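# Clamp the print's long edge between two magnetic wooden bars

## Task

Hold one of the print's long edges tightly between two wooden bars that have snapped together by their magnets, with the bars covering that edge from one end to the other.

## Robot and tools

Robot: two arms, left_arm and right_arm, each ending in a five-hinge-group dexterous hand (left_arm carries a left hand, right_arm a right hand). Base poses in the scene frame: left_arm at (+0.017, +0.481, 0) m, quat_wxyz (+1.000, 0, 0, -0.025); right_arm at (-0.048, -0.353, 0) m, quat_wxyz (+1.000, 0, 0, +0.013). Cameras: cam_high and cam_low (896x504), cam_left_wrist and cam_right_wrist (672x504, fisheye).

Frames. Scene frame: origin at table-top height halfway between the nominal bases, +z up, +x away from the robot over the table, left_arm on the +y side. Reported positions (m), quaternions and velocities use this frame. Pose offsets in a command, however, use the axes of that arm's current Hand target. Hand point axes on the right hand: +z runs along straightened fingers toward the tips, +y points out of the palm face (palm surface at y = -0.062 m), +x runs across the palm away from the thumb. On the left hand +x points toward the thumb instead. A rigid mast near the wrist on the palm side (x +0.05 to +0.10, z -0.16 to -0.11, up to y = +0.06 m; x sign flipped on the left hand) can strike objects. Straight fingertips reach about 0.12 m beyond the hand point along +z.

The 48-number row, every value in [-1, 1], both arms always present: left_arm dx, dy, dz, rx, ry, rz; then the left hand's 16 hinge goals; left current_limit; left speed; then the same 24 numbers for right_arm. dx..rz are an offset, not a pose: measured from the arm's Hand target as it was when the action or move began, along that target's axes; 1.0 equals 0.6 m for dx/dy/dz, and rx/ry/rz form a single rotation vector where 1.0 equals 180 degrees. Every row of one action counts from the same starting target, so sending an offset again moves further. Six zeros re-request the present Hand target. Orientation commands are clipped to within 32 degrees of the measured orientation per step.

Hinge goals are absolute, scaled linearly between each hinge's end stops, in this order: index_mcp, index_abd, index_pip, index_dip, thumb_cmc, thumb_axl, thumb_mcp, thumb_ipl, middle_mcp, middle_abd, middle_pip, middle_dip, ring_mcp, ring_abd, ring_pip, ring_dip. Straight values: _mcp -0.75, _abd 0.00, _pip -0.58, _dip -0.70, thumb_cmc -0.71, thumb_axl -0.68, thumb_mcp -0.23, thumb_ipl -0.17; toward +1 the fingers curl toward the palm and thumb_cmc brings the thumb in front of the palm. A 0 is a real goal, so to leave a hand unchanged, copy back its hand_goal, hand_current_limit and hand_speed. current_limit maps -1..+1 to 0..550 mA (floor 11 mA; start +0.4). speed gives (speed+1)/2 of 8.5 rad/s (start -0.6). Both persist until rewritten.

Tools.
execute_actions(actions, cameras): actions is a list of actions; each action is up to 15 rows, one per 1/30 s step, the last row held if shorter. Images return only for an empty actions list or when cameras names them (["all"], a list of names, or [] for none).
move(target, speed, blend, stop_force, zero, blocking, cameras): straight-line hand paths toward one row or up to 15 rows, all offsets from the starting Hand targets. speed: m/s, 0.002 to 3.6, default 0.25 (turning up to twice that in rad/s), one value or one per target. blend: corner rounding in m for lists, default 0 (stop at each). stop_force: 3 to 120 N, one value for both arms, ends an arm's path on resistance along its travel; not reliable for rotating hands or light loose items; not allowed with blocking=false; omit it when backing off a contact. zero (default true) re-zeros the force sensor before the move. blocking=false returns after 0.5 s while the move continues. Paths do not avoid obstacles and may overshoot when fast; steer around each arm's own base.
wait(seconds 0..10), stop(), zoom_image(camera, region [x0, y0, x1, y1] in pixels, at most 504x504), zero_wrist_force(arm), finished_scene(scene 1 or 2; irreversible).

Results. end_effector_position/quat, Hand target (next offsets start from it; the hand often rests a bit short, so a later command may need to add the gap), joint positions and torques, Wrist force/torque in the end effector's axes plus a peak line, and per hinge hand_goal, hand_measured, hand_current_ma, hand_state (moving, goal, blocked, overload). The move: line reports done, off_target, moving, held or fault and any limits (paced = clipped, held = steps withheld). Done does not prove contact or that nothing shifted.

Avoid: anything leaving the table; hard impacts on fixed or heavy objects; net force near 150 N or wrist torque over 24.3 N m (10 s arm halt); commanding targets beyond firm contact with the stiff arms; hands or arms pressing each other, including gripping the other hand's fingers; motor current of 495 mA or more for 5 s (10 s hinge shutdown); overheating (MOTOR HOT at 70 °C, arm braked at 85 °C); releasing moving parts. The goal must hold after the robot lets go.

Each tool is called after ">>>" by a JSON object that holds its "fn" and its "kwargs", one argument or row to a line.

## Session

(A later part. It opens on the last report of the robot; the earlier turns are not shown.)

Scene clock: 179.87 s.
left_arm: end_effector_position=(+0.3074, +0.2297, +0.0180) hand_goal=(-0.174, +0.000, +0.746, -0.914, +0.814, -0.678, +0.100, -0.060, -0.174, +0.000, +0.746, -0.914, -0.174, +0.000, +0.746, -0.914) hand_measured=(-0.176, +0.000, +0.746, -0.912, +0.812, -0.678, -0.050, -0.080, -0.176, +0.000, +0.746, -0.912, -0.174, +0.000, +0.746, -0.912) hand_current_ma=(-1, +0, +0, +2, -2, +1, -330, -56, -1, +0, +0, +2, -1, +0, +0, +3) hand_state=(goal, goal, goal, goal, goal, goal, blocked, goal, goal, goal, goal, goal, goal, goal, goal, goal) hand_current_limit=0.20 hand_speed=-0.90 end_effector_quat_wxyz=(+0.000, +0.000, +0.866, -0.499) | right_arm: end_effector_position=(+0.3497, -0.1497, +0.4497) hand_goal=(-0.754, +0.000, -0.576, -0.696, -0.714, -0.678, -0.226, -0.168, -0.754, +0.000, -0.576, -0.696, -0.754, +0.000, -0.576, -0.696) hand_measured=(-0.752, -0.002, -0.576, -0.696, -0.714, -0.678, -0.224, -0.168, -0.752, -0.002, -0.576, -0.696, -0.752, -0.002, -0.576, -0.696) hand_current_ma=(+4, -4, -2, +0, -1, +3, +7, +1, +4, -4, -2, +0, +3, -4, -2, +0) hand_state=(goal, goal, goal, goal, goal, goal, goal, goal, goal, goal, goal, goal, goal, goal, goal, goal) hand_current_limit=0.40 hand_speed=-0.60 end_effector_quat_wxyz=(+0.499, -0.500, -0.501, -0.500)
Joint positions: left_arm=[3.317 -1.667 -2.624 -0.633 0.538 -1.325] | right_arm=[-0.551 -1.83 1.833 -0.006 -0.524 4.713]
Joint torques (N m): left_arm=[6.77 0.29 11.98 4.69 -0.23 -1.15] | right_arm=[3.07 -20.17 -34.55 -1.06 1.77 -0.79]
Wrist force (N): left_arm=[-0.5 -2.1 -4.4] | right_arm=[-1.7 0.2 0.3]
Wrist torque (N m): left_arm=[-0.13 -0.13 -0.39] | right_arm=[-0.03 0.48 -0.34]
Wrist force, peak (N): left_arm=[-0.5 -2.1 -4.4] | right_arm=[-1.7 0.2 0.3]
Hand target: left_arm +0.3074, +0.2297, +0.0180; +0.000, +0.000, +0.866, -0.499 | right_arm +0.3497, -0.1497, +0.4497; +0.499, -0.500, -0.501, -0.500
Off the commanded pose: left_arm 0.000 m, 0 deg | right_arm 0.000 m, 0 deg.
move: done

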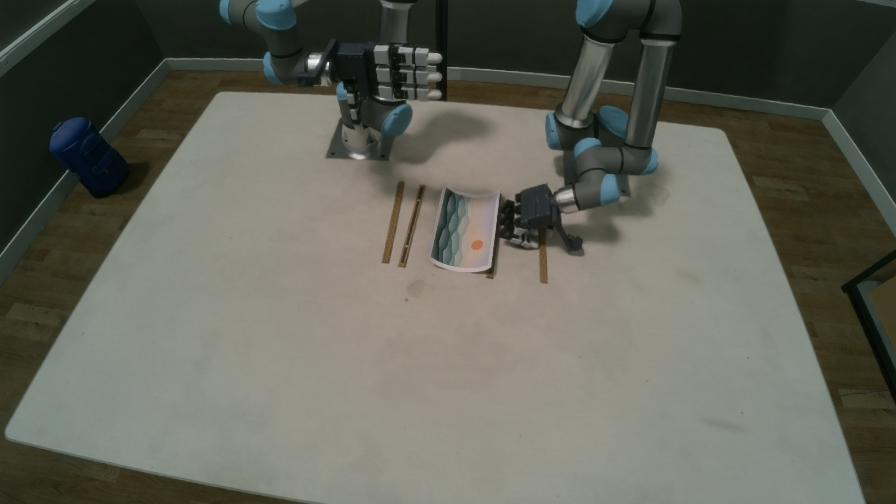

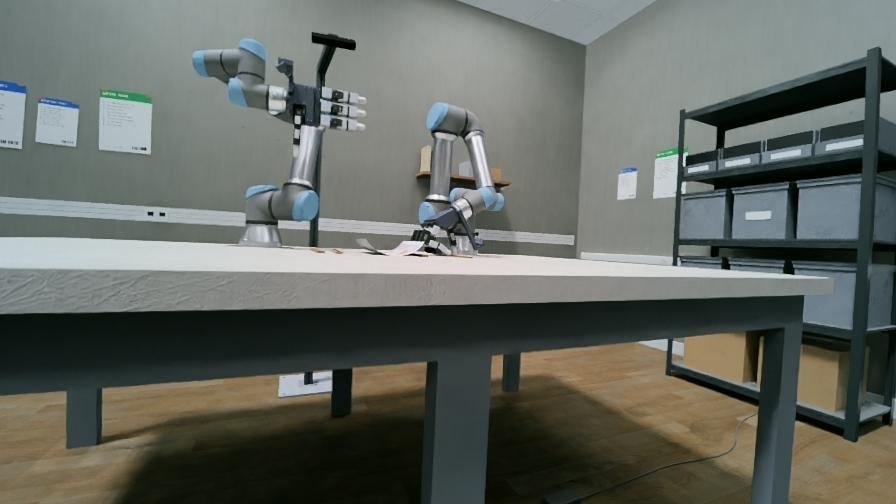

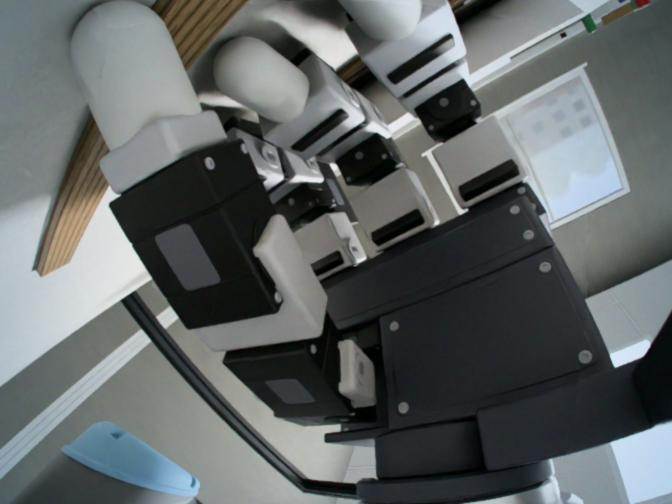

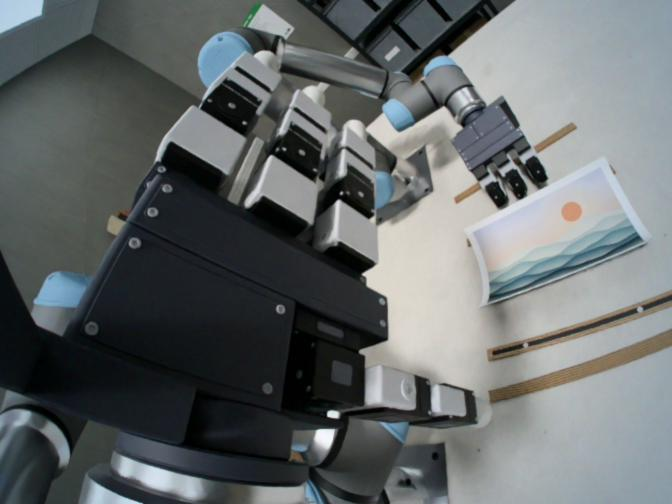

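>>> {"fn": "move", "kwargs": {
  "target": [
    [0,-0.0022,-0.00125,0,0,0,-0.173,0,0.747,-0.913,0.814,-0.678,0.1,-0.0595,-0.173,0,0.747,-0.913,-0.173,0,0.747,-0.913,0.2,-0.9,0,0,0,0,0,0,-0.754,0,-0.576,-0.696,-0.714,-0.678,-0.226,-0.168,-0.754,0,-0.576,-0.696,-0.754,0,-0.576,-0.696,0.4,-0.6]
  ],
  "speed": 0.05,
  "cameras": ["cam_high","cam_low","cam_left_wrist"]
}}

>>> {"fn": "zoom_image", "kwargs": {
  "camera": "cam_high",
  "region": [490, 160, 610, 290]
}}

>>> {"fn": "zoom_image", "kwargs": {
  "camera": "cam_left_wrist",
  "region": [0, 0, 480, 260]
}}

Scene clock: 182.47 s.
left_arm: end_effector_position=(+0.3074, +0.2297, +0.0195) hand_goal=(-0.174, +0.000, +0.746, -0.914, +0.814, -0.678, +0.100, -0.060, -0.174, +0.000, +0.746, -0.914, -0.174, +0.000, +0.746, -0.914) hand_measured=(-0.180, +0.000, +0.746, -0.912, +0.818, -0.678, +0.008, -0.082, -0.178, +0.000, +0.746, -0.912, -0.178, +0.000, +0.746, -0.912) hand_current_ma=(-7, +0, +0, +1, +3, +1, -330, -63, -5, +0, +0, +1, -5, +0, +0, +1) hand_state=(goal, goal, goal, goal, goal, goal, blocked, blocked, goal, goal, goal, goal, goal, goal, goal, goal) hand_current_limit=0.20 hand_speed=-0.90 end_effector_quat_wxyz=(+0.000, +0.000, +0.866, -0.499) | right_arm: end_effector_position=(+0.3497, -0.1497, +0.4497) hand_goal=(-0.754, +0.000, -0.576, -0.696, -0.714, -0.678, -0.226, -0.168, -0.754, +0.000, -0.576, -0.696, -0.754, +0.000, -0.576, -0.696) hand_measured=(-0.752, -0.002, -0.576, -0.696, -0.714, -0.678, -0.224, -0.168, -0.752, -0.002, -0.576, -0.696, -0.752, -0.002, -0.576, -0.696) hand_current_ma=(+4, -4, -2, +0, -1, +3, +7, +1, +4, -4, -2, +0, +3, -4, -2, +0) hand_state=(goal, goal, goal, goal, goal, goal, goal, goal, goal, goal, goal, goal, goal, goal, goal, goal) hand_current_limit=0.40 hand_speed=-0.60 end_effector_quat_wxyz=(+0.499, -0.500, -0.501, -0.500)
Joint positions: left_arm=[3.317 -1.661 -2.623 -0.641 0.538 -1.325] | right_arm=[-0.551 -1.83 1.833 -0.006 -0.524 4.713]
Joint torques (N m): left_arm=[-7.95 18.96 18.21 1.06 -0.99 -1.05] | right_arm=[2.7 -20.79 -35.24 -1.11 1.62 -0.63]
Wrist force (N): left_arm=[-0.8 0.1 -1.4] | right_arm=[-1.3 0.2 0.3]
Wrist torque (N m): left_arm=[0.20 -0.04 -0.40] | right_arm=[-0.03 0.44 -0.32]
Wrist force, peak (N): left_arm=[-0.3 -2.2 -4.2] | right_arm=[-1.6 0.3 0.1]
Hand target: left_arm +0.3074, +0.2297, +0.0195; +0.000, +0.000, +0.866, -0.499 | right_arm +0.3497, -0.1497, +0.4497; +0.499, -0.500, -0.501, -0.500
Off the commanded pose: left_arm 0.000 m, 0 deg | right_arm 0.000 m, 0 deg.
move: done
Images, in order (width x height): cam_high 896x504, cam_low 896x504, cam_left_wrist 672x504.

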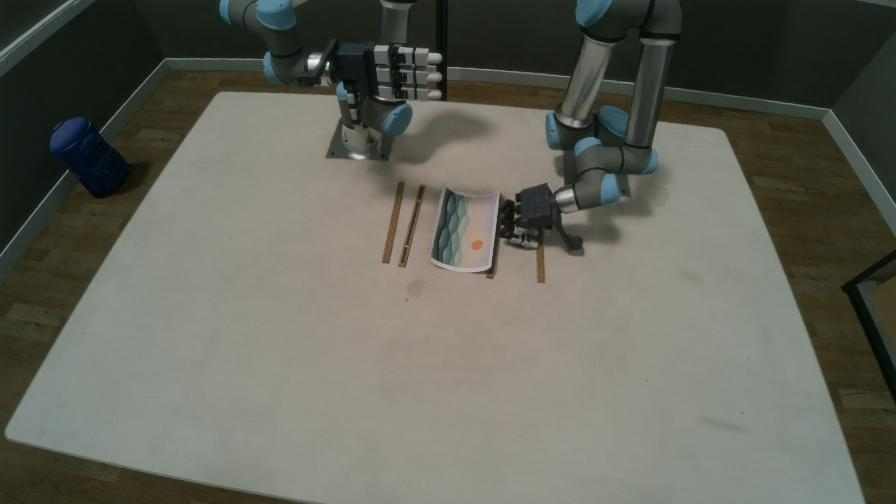

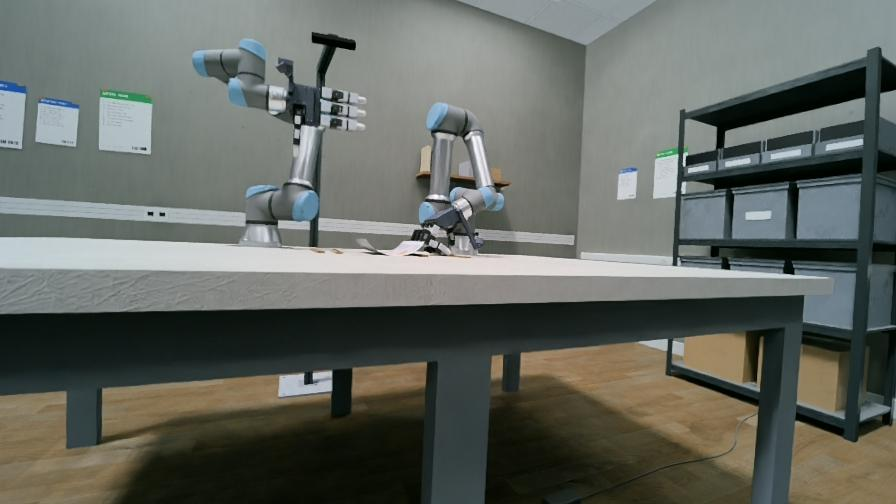

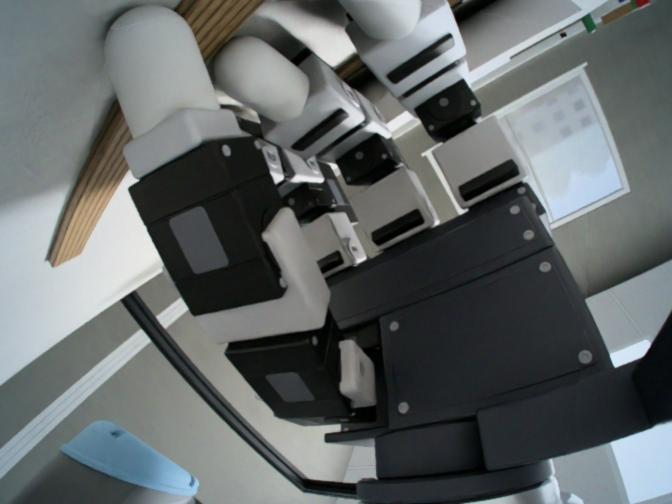

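Scaled by 3.877.

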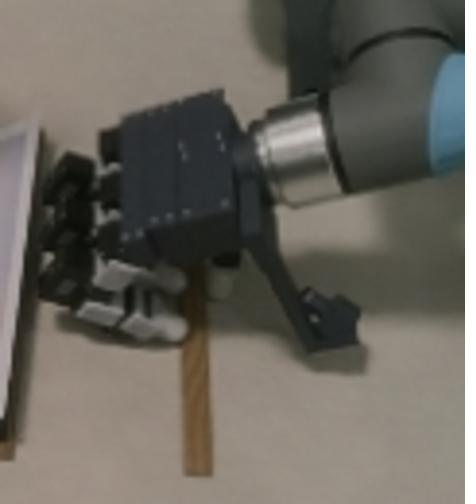

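Scaled by 1.050 from the camera's 672x504 image, which has a finer 960x720 frame.

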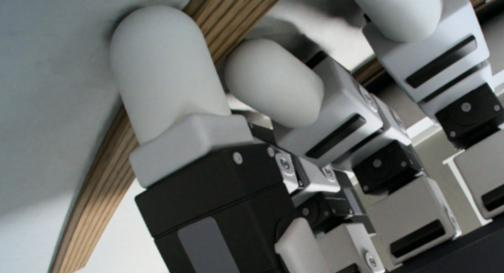

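>>> {"fn": "move", "kwargs": {
  "target": [
    [0,-0.0173,-0.01,0,0,0,-0.173,0,0.747,-0.913,0.814,-0.678,0.1,-0.0595,-0.173,0,0.747,-0.913,-0.173,0,0.747,-0.913,0.2,-0.9,0,0,0,0,0,0,-0.754,0,-0.576,-0.696,-0.714,-0.678,-0.226,-0.168,-0.754,0,-0.576,-0.696,-0.754,0,-0.576,-0.696,0.4,-0.6]
  ],
  "speed": 0.03,
  "cameras": ["cam_high","cam_low","cam_left_wrist","cam_right_wrist"]
}}

>>> {"fn": "zoom_image", "kwargs": {
  "camera": "cam_high",
  "region": [490, 160, 610, 290]
}}

>>> {"fn": "zoom_image", "kwargs": {
  "camera": "cam_low",
  "region": [380, 200, 520, 270]
}}

>>> {"fn": "zoom_image", "kwargs": {
  "camera": "cam_left_wrist",
  "region": [0, 0, 480, 260]
}}

>>> {"fn": "zoom_image", "kwargs": {
  "camera": "cam_right_wrist",
  "region": [420, 80, 660, 260]
}}

Scene clock: 184.50 s.
left_arm: end_effector_position=(+0.3075, +0.2296, +0.0316) hand_goal=(-0.174, +0.000, +0.746, -0.914, +0.814, -0.678, +0.100, -0.060, -0.174, +0.000, +0.746, -0.914, -0.174, +0.000, +0.746, -0.914) hand_measured=(-0.176, +0.000, +0.746, -0.912, +0.814, -0.678, +0.096, -0.064, -0.176, +0.000, +0.746, -0.912, -0.176, +0.000, +0.746, -0.912) hand_current_ma=(-2, +0, +0, +1, +0, +1, -8, -6, -1, +0, +0, +1, -1, +0, +0, +1) hand_state=(goal, goal, goal, goal, goal, goal, goal, goal, goal, goal, goal, goal, goal, goal, goal, goal) hand_current_limit=0.20 hand_speed=-0.90 end_effector_quat_wxyz=(+0.000, +0.000, +0.866, -0.499) | right_arm: end_effector_position=(+0.3497, -0.1497, +0.4497) hand_goal=(-0.754, +0.000, -0.576, -0.696, -0.714, -0.678, -0.226, -0.168, -0.754, +0.000, -0.576, -0.696, -0.754, +0.000, -0.576, -0.696) hand_measured=(-0.752, -0.002, -0.576, -0.696, -0.714, -0.678, -0.224, -0.168, -0.752, -0.002, -0.576, -0.696, -0.752, -0.002, -0.576, -0.696) hand_current_ma=(+4, -4, -2, +0, -1, +3, +7, +1, +4, -4, -2, +0, +3, -4, -2, +0) hand_state=(goal, goal, goal, goal, goal, goal, goal, goal, goal, goal, goal, goal, goal, goal, goal, goal) hand_current_limit=0.40 hand_speed=-0.60 end_effector_quat_wxyz=(+0.499, -0.500, -0.501, -0.500)
Joint positions: left_arm=[3.317 -1.61 -2.612 -0.702 0.538 -1.325] | right_arm=[-0.551 -1.83 1.833 -0.006 -0.524 4.713]
Joint torques (N m): left_arm=[4.91 -0.04 6.61 4.75 -2.62 1.87] | right_arm=[2.89 -21.75 -34.99 -1.07 1.66 -0.47]
Wrist force (N): left_arm=[-1.0 0.9 -0.4] | right_arm=[-1.3 0.0 0.3]
Wrist torque (N m): left_arm=[0.24 -0.01 -0.42] | right_arm=[-0.07 0.43 -0.31]
Wrist force, peak (N): left_arm=[-1.1 -0.1 -1.4] | right_arm=[-1.6 0.3 0.3]
Hand target: left_arm +0.3074, +0.2297, +0.0315; +0.000, +0.000, +0.866, -0.499 | right_arm +0.3497, -0.1497, +0.4497; +0.499, -0.500, -0.501, -0.500
Off the commanded pose: left_arm 0.000 m, 0 deg | right_arm 0.000 m, 0 deg.
move: done

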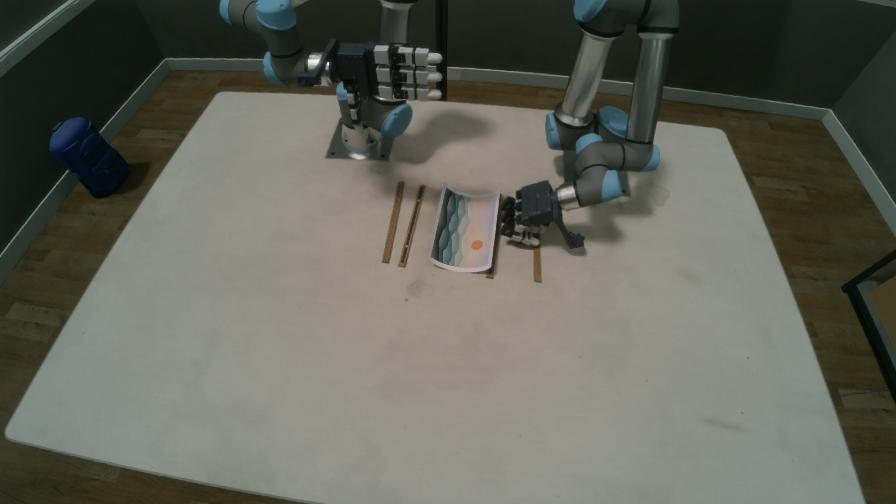

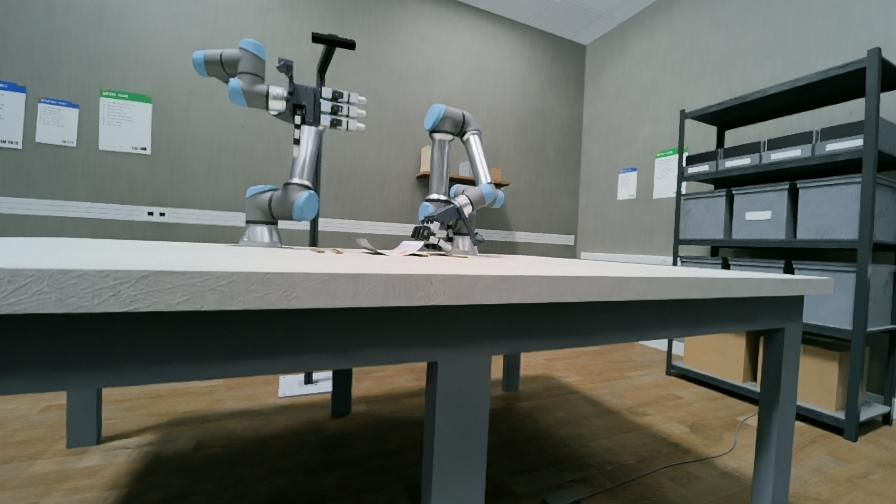

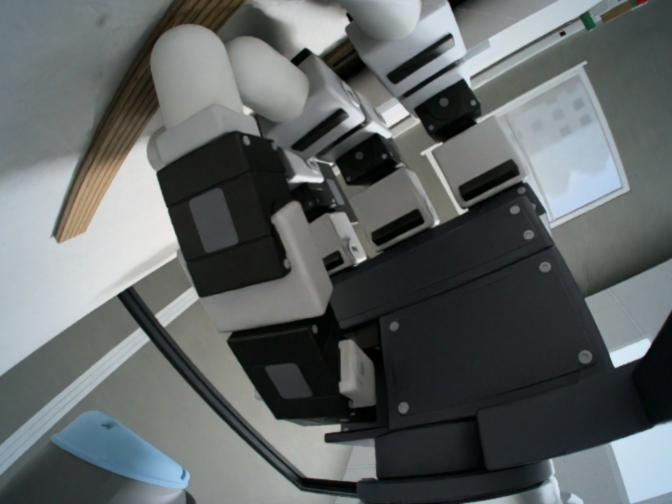

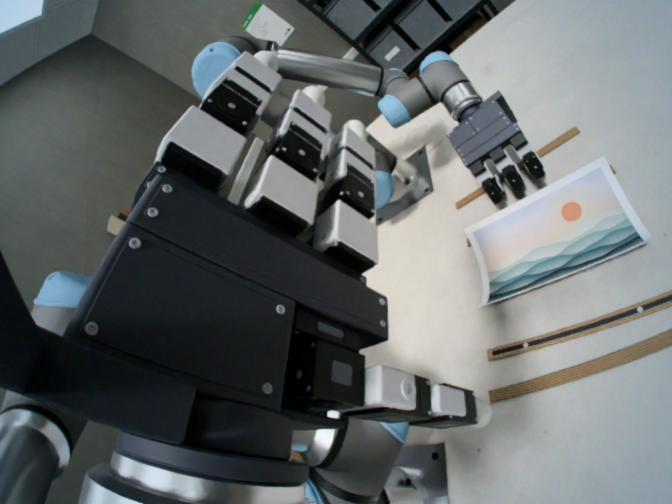

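Scaled by 3.877.

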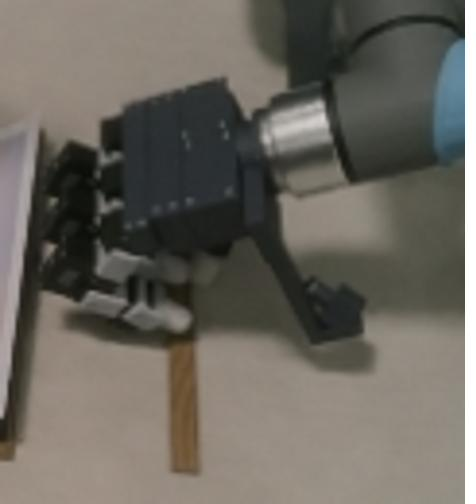

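Scaled by 3.600.

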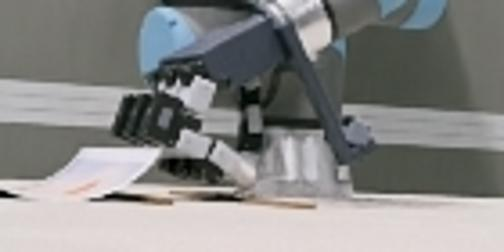

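Scaled by 1.050 from the camera's 672x504 image, which has a finer 960x720 frame.

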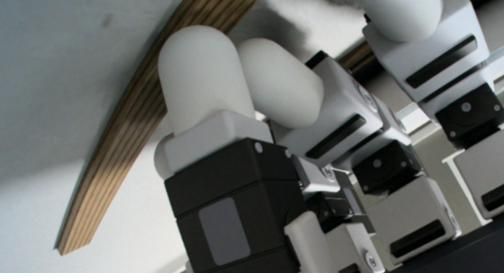

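Scaled by 2.100 from the camera's 672x504 image, which has a finer 960x720 frame.

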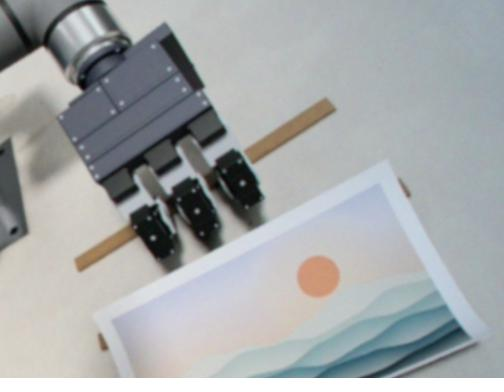

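>>> {"fn": "move", "kwargs": {
  "target": [
    [0,-0.02,-0.0115,0,0,0,-0.173,0,0.747,-0.913,0.814,-0.678,-0.1685,-0.0595,-0.173,0,0.747,-0.913,-0.173,0,0.747,-0.913,0.4,-0.8,0,0,0,0,0,0,-0.754,0,-0.576,-0.696,-0.714,-0.678,-0.226,-0.168,-0.754,0,-0.576,-0.696,-0.754,0,-0.576,-0.696,0.4,-0.6],
    [0,-0.035,0.0145,0,0,0,-0.173,0,0.747,-0.913,0.814,-0.678,-0.1685,-0.0595,-0.173,0,0.747,-0.913,-0.173,0,0.747,-0.913,0.4,-0.8,0,0,0,0,0,0,-0.754,0,-0.576,-0.696,-0.714,-0.678,-0.226,-0.168,-0.754,0,-0.576,-0.696,-0.754,0,-0.576,-0.696,0.4,-0.6]
  ],
  "speed": 0.1,
  "cameras": ["cam_high","cam_low","cam_left_wrist","cam_right_wrist"]
}}

>>> {"fn": "zoom_image", "kwargs": {
  "camera": "cam_high",
  "region": [490, 160, 610, 290]
}}

>>> {"fn": "zoom_image", "kwargs": {
  "camera": "cam_low",
  "region": [380, 200, 520, 270]
}}

>>> {"fn": "zoom_image", "kwargs": {
  "camera": "cam_right_wrist",
  "region": [420, 80, 660, 260]
}}

Scene clock: 200.77 s.
left_arm: end_effector_position=(+0.3074, +0.2116, +0.0453) hand_goal=(-0.174, +0.000, +0.746, -0.914, +0.814, -0.678, -0.168, -0.060, -0.174, +0.000, +0.746, -0.914, -0.174, +0.000, +0.746, -0.914) hand_measured=(-0.176, +0.000, +0.746, -0.912, +0.814, -0.678, -0.164, -0.062, -0.174, +0.000, +0.746, -0.912, -0.174, +0.000, +0.746, -0.912) hand_current_ma=(-1, +0, +0, +1, +0, +1, +7, -3, -1, +0, +0, +1, -1, +0, +0, +1) hand_state=(goal, goal, goal, goal, goal, goal, goal, goal, goal, goal, goal, goal, goal, goal, goal, goal) hand_current_limit=0.40 hand_speed=-0.80 end_effector_quat_wxyz=(+0.000, +0.000, +0.866, -0.499) | right_arm: end_effector_position=(+0.3497, -0.1497, +0.4497) hand_goal=(-0.754, +0.000, -0.576, -0.696, -0.714, -0.678, -0.226, -0.168, -0.754, +0.000, -0.576, -0.696, -0.754, +0.000, -0.576, -0.696) hand_measured=(-0.752, -0.002, -0.576, -0.696, -0.714, -0.678, -0.224, -0.168, -0.752, -0.002, -0.576, -0.696, -0.752, -0.002, -0.576, -0.696) hand_current_ma=(+4, -4, -2, +0, -1, +3, +7, +1, +4, -4, -2, +0, +3, -4, -2, +0) hand_state=(goal, goal, goal, goal, goal, goal, goal, goal, goal, goal, goal, goal, goal, goal, goal, goal) hand_current_limit=0.40 hand_speed=-0.60 end_effector_quat_wxyz=(+0.499, -0.500, -0.501, -0.500)
Joint positions: left_arm=[3.257 -1.604 -2.597 -0.623 0.529 -1.44] | right_arm=[-0.551 -1.83 1.833 -0.006 -0.524 4.713]
Joint torques (N m): left_arm=[4.82 23.24 4.91 4.35 -3.19 -1.7] | right_arm=[2.38 -21.66 -35.19 -1.06 1.74 -0.08]
Wrist force (N): left_arm=[-1.0 0.9 -0.8] | right_arm=[-1.2 0.2 0.2]
Wrist torque (N m): left_arm=[0.29 -0.01 -0.51] | right_arm=[-0.02 0.42 -0.30]
Wrist force, peak (N): left_arm=[-1.0 1.3 -1.2] | right_arm=[-1.7 0.3 0.1]
Hand target: left_arm +0.3074, +0.2116, +0.0453; +0.000, +0.000, +0.866, -0.499 | right_arm +0.3497, -0.1497, +0.4497; +0.499, -0.500, -0.501, -0.500
Off the commanded pose: left_arm 0.000 m, 0 deg | right_arm 0.000 m, 0 deg.
move: done

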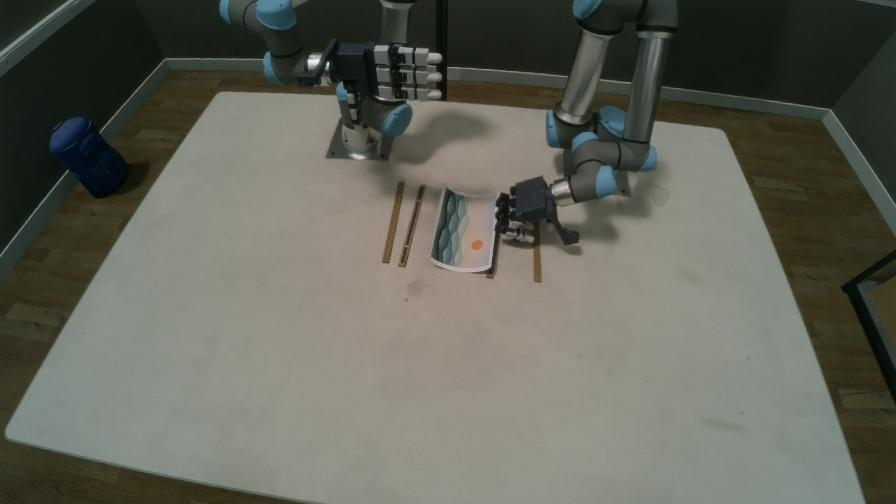

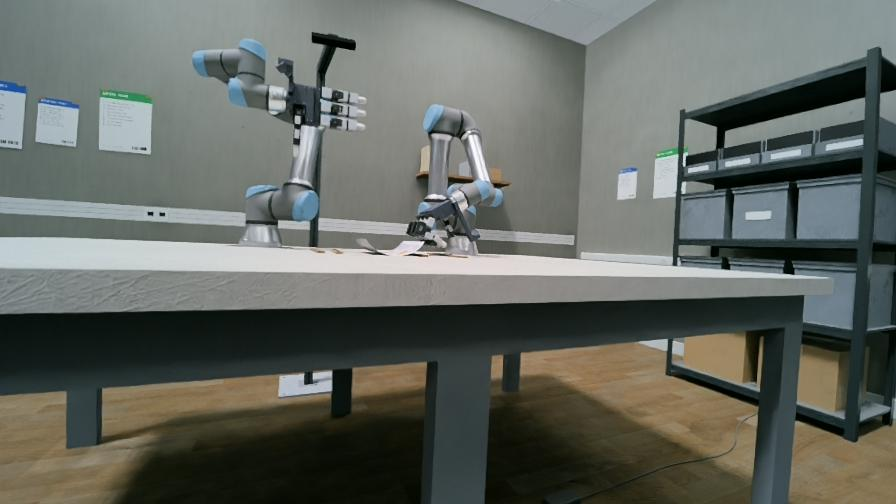

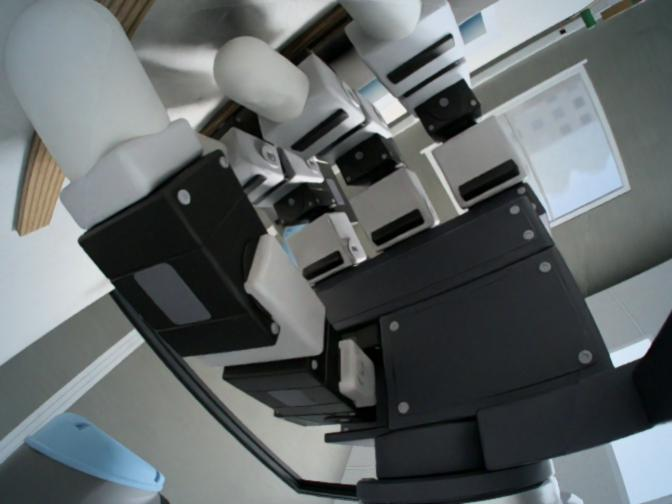

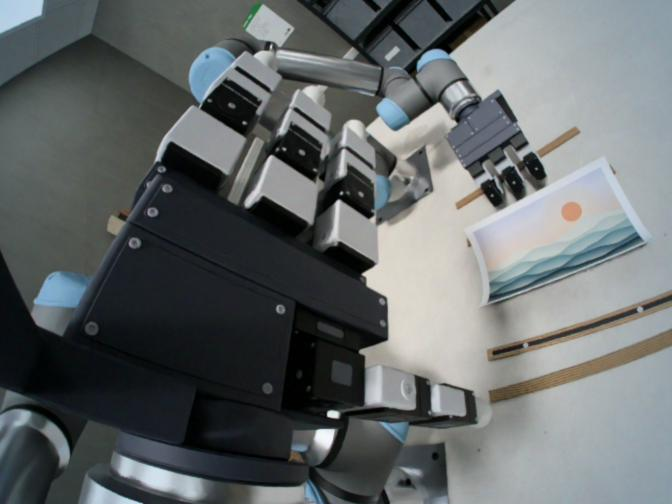

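Scaled by 3.877.

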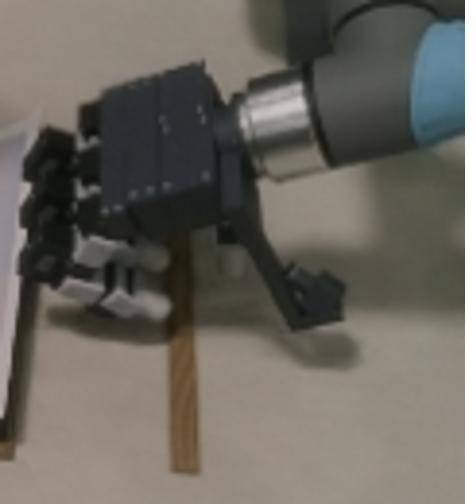

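Scaled by 3.600.

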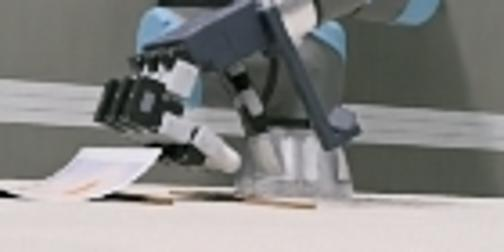

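Scaled by 2.100 from the camera's 672x504 image, which has a finer 960x720 frame.

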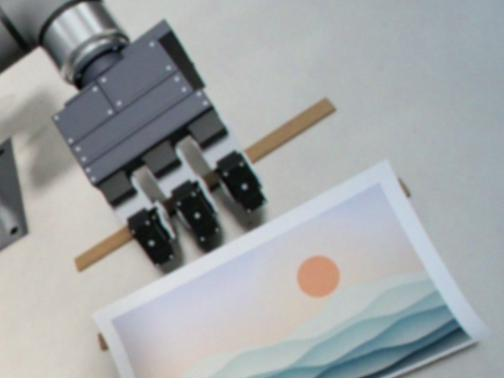

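>>> {"fn": "move", "kwargs": {
  "target": [
    [0,0.0332,0.0192,0,0,0,-0.173,0,0.747,-0.913,0.814,-0.678,-0.1685,-0.0595,-0.173,0,0.747,-0.913,-0.173,0,0.747,-0.913,0.4,-0.8,0,0,0,0,0,0,-0.754,0,-0.576,-0.696,-0.714,-0.678,-0.226,-0.168,-0.754,0,-0.576,-0.696,-0.754,0,-0.576,-0.696,0.4,-0.6],
    [0,0.0376,0.0217,0,0,0,-0.173,0,0.747,-0.913,0.814,-0.678,-0.1685,-0.0595,-0.173,0,0.747,-0.913,-0.173,0,0.747,-0.913,0.4,-0.8,0,0,0,0,0,0,-0.754,0,-0.576,-0.696,-0.714,-0.678,-0.226,-0.168,-0.754,0,-0.576,-0.696,-0.754,0,-0.576,-0.696,0.4,-0.6]
  ],
  "speed": [0.08, 0.01],
  "cameras": ["cam_high","cam_left_wrist"]
}}

>>> {"fn": "zoom_image", "kwargs": {
  "camera": "cam_high",
  "region": [490, 160, 610, 290]
}}

>>> {"fn": "zoom_image", "kwargs": {
  "camera": "cam_left_wrist",
  "region": [0, 0, 480, 260]
}}

Scene clock: 205.87 s.
left_arm: end_effector_position=(+0.3074, +0.2116, +0.0192) hand_goal=(-0.174, +0.000, +0.746, -0.914, +0.814, -0.678, -0.168, -0.060, -0.174, +0.000, +0.746, -0.914, -0.174, +0.000, +0.746, -0.914) hand_measured=(-0.176, +0.000, +0.746, -0.912, +0.814, -0.678, -0.164, -0.062, -0.174, +0.000, +0.746, -0.912, -0.174, +0.000, +0.746, -0.912) hand_current_ma=(-1, +0, +0, +1, +0, +1, +7, -3, -1, +0, +0, +1, -1, +0, +0, +1) hand_state=(goal, goal, goal, goal, goal, goal, goal, goal, goal, goal, goal, goal, goal, goal, goal, goal) hand_current_limit=0.40 hand_speed=-0.80 end_effector_quat_wxyz=(+0.000, +0.000, +0.866, -0.500) | right_arm: end_effector_position=(+0.3497, -0.1497, +0.4497) hand_goal=(-0.754, +0.000, -0.576, -0.696, -0.714, -0.678, -0.226, -0.168, -0.754, +0.000, -0.576, -0.696, -0.754, +0.000, -0.576, -0.696) hand_measured=(-0.752, -0.002, -0.576, -0.696, -0.714, -0.678, -0.224, -0.168, -0.752, -0.002, -0.576, -0.696, -0.752, -0.002, -0.576, -0.696) hand_current_ma=(+4, -4, -2, +0, -1, +3, +7, +1, +4, -4, -2, +0, +3, -4, -2, +0) hand_state=(goal, goal, goal, goal, goal, goal, goal, goal, goal, goal, goal, goal, goal, goal, goal, goal) hand_current_limit=0.40 hand_speed=-0.60 end_effector_quat_wxyz=(+0.499, -0.500, -0.501, -0.500)
Joint positions: left_arm=[3.257 -1.713 -2.619 -0.493 0.528 -1.44] | right_arm=[-0.551 -1.83 1.833 -0.006 -0.524 4.713]
Joint torques (N m): left_arm=[-10.9 27.28 5.58 0.76 -0.32 0.36] | right_arm=[2.06 -21.22 -34.6 -1.09 1.72 -0.07]
Wrist force (N): left_arm=[-1.1 0.8 -0.8] | right_arm=[-1.2 0.4 0.3]
Wrist torque (N m): left_arm=[0.27 0.02 -0.42] | right_arm=[-0.01 0.42 -0.30]
Wrist force, peak (N): left_arm=[-1.1 1.5 -0.3] | right_arm=[-1.6 0.4 0.1]
Hand target: left_arm +0.3074, +0.2116, +0.0193; +0.000, +0.000, +0.866, -0.499 | right_arm +0.3497, -0.1497, +0.4497; +0.499, -0.500, -0.501, -0.500
Off the commanded pose: left_arm 0.000 m, 0 deg | right_arm 0.000 m, 0 deg.
move: done
Images, in order (width x height): cam_high 896x504, cam_left_wrist 672x504.

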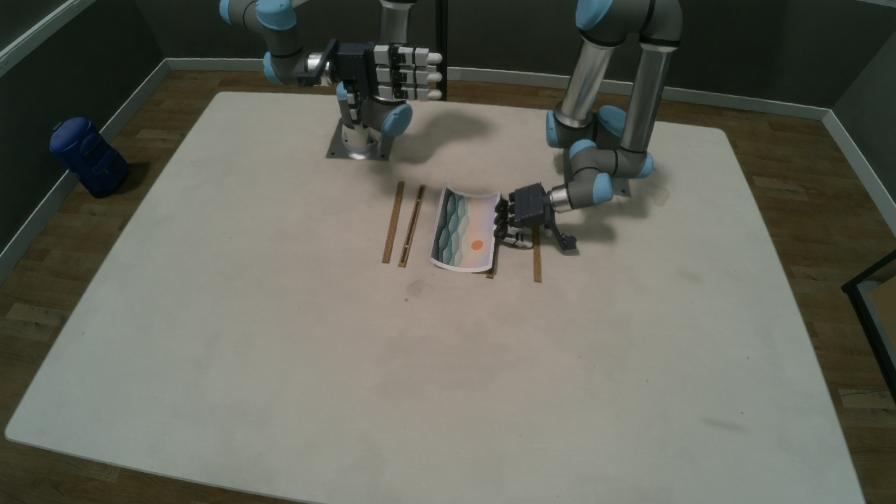

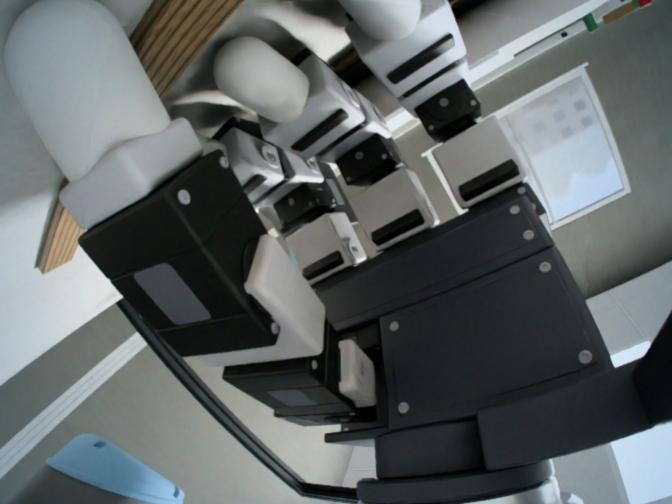

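Scaled by 3.877.

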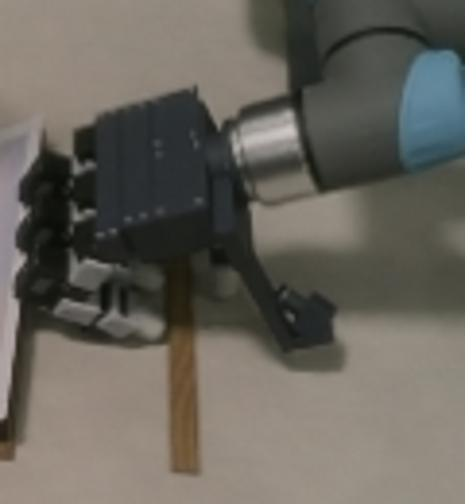

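Scaled by 1.050 from the camera's 672x504 image, which has a finer 960x720 frame.

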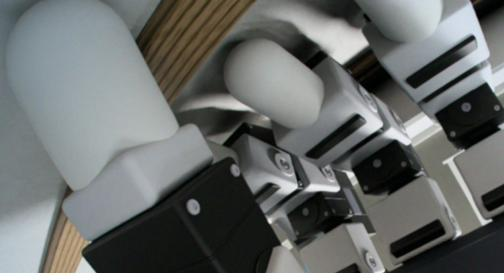

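>>> {"fn": "execute_actions", "kwargs": {
  "actions": [
    [[0,0,0,0,0,0,-0.173,0,0.747,-0.913,0.814,-0.678,0.15,-0.0595,-0.173,0,0.747,-0.913,-0.173,0,0.747,-0.913,0.75,-0.9,0,0,0,0,0,0,-0.754,0,-0.576,-0.696,-0.714,-0.678,-0.226,-0.168,-0.754,0,-0.576,-0.696,-0.754,0,-0.576,-0.696,0.4,-0.6]],
    [[0,0,0,0,0,0,-0.173,0,0.747,-0.913,0.814,-0.678,0.15,-0.0595,-0.173,0,0.747,-0.913,-0.173,0,0.747,-0.913,0.75,-0.9,0,0,0,0,0,0,-0.754,0,-0.576,-0.696,-0.714,-0.678,-0.226,-0.168,-0.754,0,-0.576,-0.696,-0.754,0,-0.576,-0.696,0.4,-0.6]]
  ],
  "cameras": ["cam_high","cam_left_wrist","cam_low"]
}}

>>> {"fn": "zoom_image", "kwargs": {
  "camera": "cam_high",
  "region": [490, 160, 610, 290]
}}

>>> {"fn": "zoom_image", "kwargs": {
  "camera": "cam_left_wrist",
  "region": [0, 0, 480, 260]
}}

Scene clock: 208.00 s.
left_arm: end_effector_position=(+0.3074, +0.2116, +0.0193) hand_goal=(-0.174, +0.000, +0.746, -0.914, +0.814, -0.678, +0.150, -0.060, -0.174, +0.000, +0.746, -0.914, -0.174, +0.000, +0.746, -0.914) hand_measured=(-0.178, +0.000, +0.746, -0.912, +0.814, -0.678, +0.008, -0.086, -0.176, +0.000, +0.746, -0.912, -0.174, +0.000, +0.746, -0.912) hand_current_ma=(-3, +0, +0, +1, +1, +1, -481, -79, -1, +0, +0, +1, -1, +0, +0, +1) hand_state=(goal, goal, goal, goal, goal, goal, blocked, blocked, goal, goal, goal, goal, goal, goal, goal, goal) hand_current_limit=0.75 hand_speed=-0.90 end_effector_quat_wxyz=(+0.000, +0.000, +0.866, -0.499) | right_arm: end_effector_position=(+0.3497, -0.1497, +0.4497) hand_goal=(-0.754, +0.000, -0.576, -0.696, -0.714, -0.678, -0.226, -0.168, -0.754, +0.000, -0.576, -0.696, -0.754, +0.000, -0.576, -0.696) hand_measured=(-0.752, -0.002, -0.576, -0.696, -0.714, -0.678, -0.224, -0.168, -0.752, -0.002, -0.576, -0.696, -0.752, -0.002, -0.576, -0.696) hand_current_ma=(+4, -4, -2, +0, -1, +3, +7, +1, +4, -4, -2, +0, +3, -4, -2, +0) hand_state=(goal, goal, goal, goal, goal, goal, goal, goal, goal, goal, goal, goal, goal, goal, goal, goal) hand_current_limit=0.40 hand_speed=-0.60 end_effector_quat_wxyz=(+0.499, -0.500, -0.501, -0.500)
Joint positions: left_arm=[3.257 -1.713 -2.619 -0.493 0.528 -1.44] | right_arm=[-0.551 -1.83 1.833 -0.006 -0.524 4.713]
Joint torques (N m): left_arm=[-10.65 26.22 16.14 -0.1 -0.18 -0.8] | right_arm=[2.75 -20.82 -35.46 -1.05 1.74 0.2]
Wrist force (N): left_arm=[-0.7 -3.4 -5.2] | right_arm=[-1.1 0.3 0.1]
Wrist torque (N m): left_arm=[-0.11 -0.11 -0.40] | right_arm=[0.00 0.42 -0.29]
Wrist force, peak (N): left_arm=[-0.7 -3.4 -5.2] | right_arm=[-1.6 0.1 0.2]
Hand target: left_arm +0.3074, +0.2116, +0.0193; +0.000, +0.000, +0.866, -0.499 | right_arm +0.3497, -0.1497, +0.4497; +0.499, -0.500, -0.501, -0.500
Off the commanded pose: left_arm 0.000 m, 0 deg | right_arm 0.000 m, 0 deg.
Step readings (end_effector_position of left_arm | right_arm):
0: (+0.3074, +0.2116, +0.0193) | (+0.3497, -0.1497, +0.4497)
1: (+0.3074, +0.2116, +0.0193) | (+0.3497, -0.1497, +0.4497)
2: (+0.3074, +0.2116, +0.0193) | (+0.3497, -0.1497, +0.4497)
4: (+0.3074, +0.2116, +0.0193) | (+0.3497, -0.1497, +0.4497)
8: (+0.3074, +0.2116, +0.0193) | (+0.3497, -0.1497, +0.4497)
15: (+0.3074, +0.2116, +0.0193) | (+0.3497, -0.1497, +0.4497)
16: (+0.3074, +0.2116, +0.0193) | (+0.3497, -0.1497, +0.4497)
17: (+0.3074, +0.2116, +0.0193) | (+0.3497, -0.1497, +0.4497)
19: (+0.3074, +0.2116, +0.0193) | (+0.3497, -0.1497, +0.4497)
23: (+0.3074, +0.2116, +0.0193) | (+0.3497, -0.1497, +0.4497)
30: (+0.3074, +0.2116, +0.0193) | (+0.3497, -0.1497, +0.4497)
Images, in order (width x height): cam_high 896x504, cam_low 896x504, cam_left_wrist 672x504.

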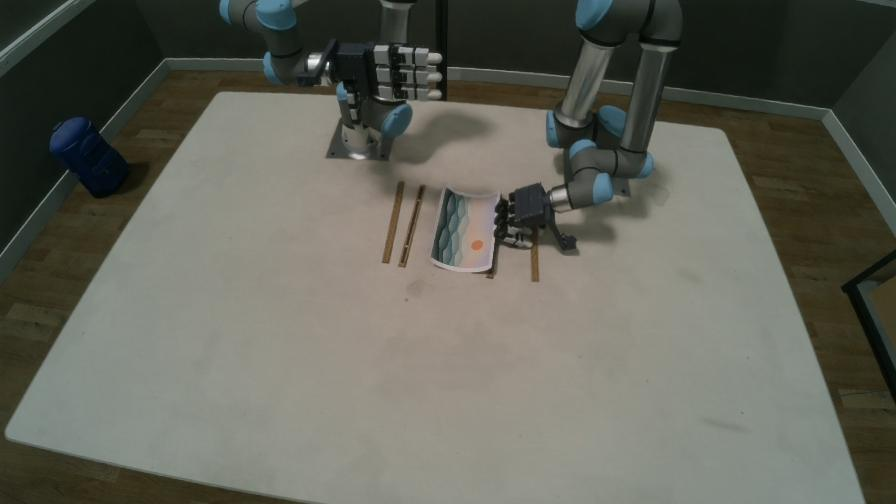

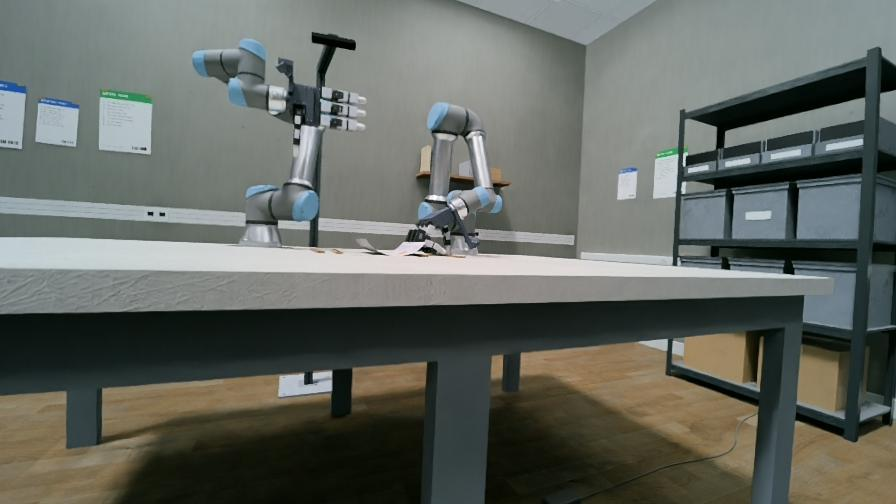

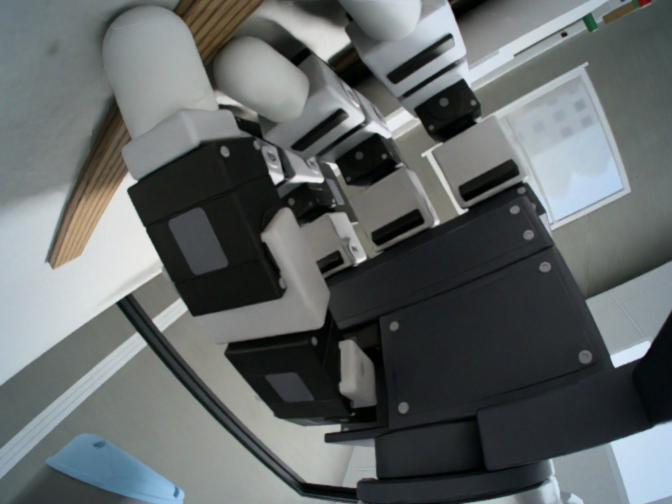

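Scaled by 3.877.

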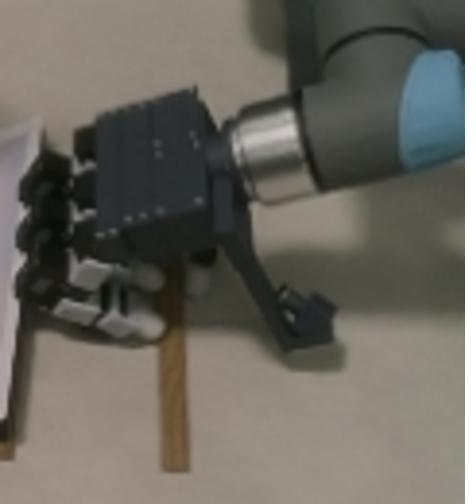

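Scaled by 1.050 from the camera's 672x504 image, which has a finer 960x720 frame.

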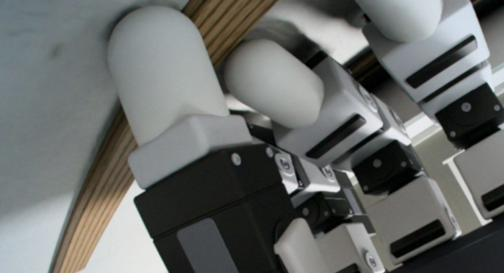

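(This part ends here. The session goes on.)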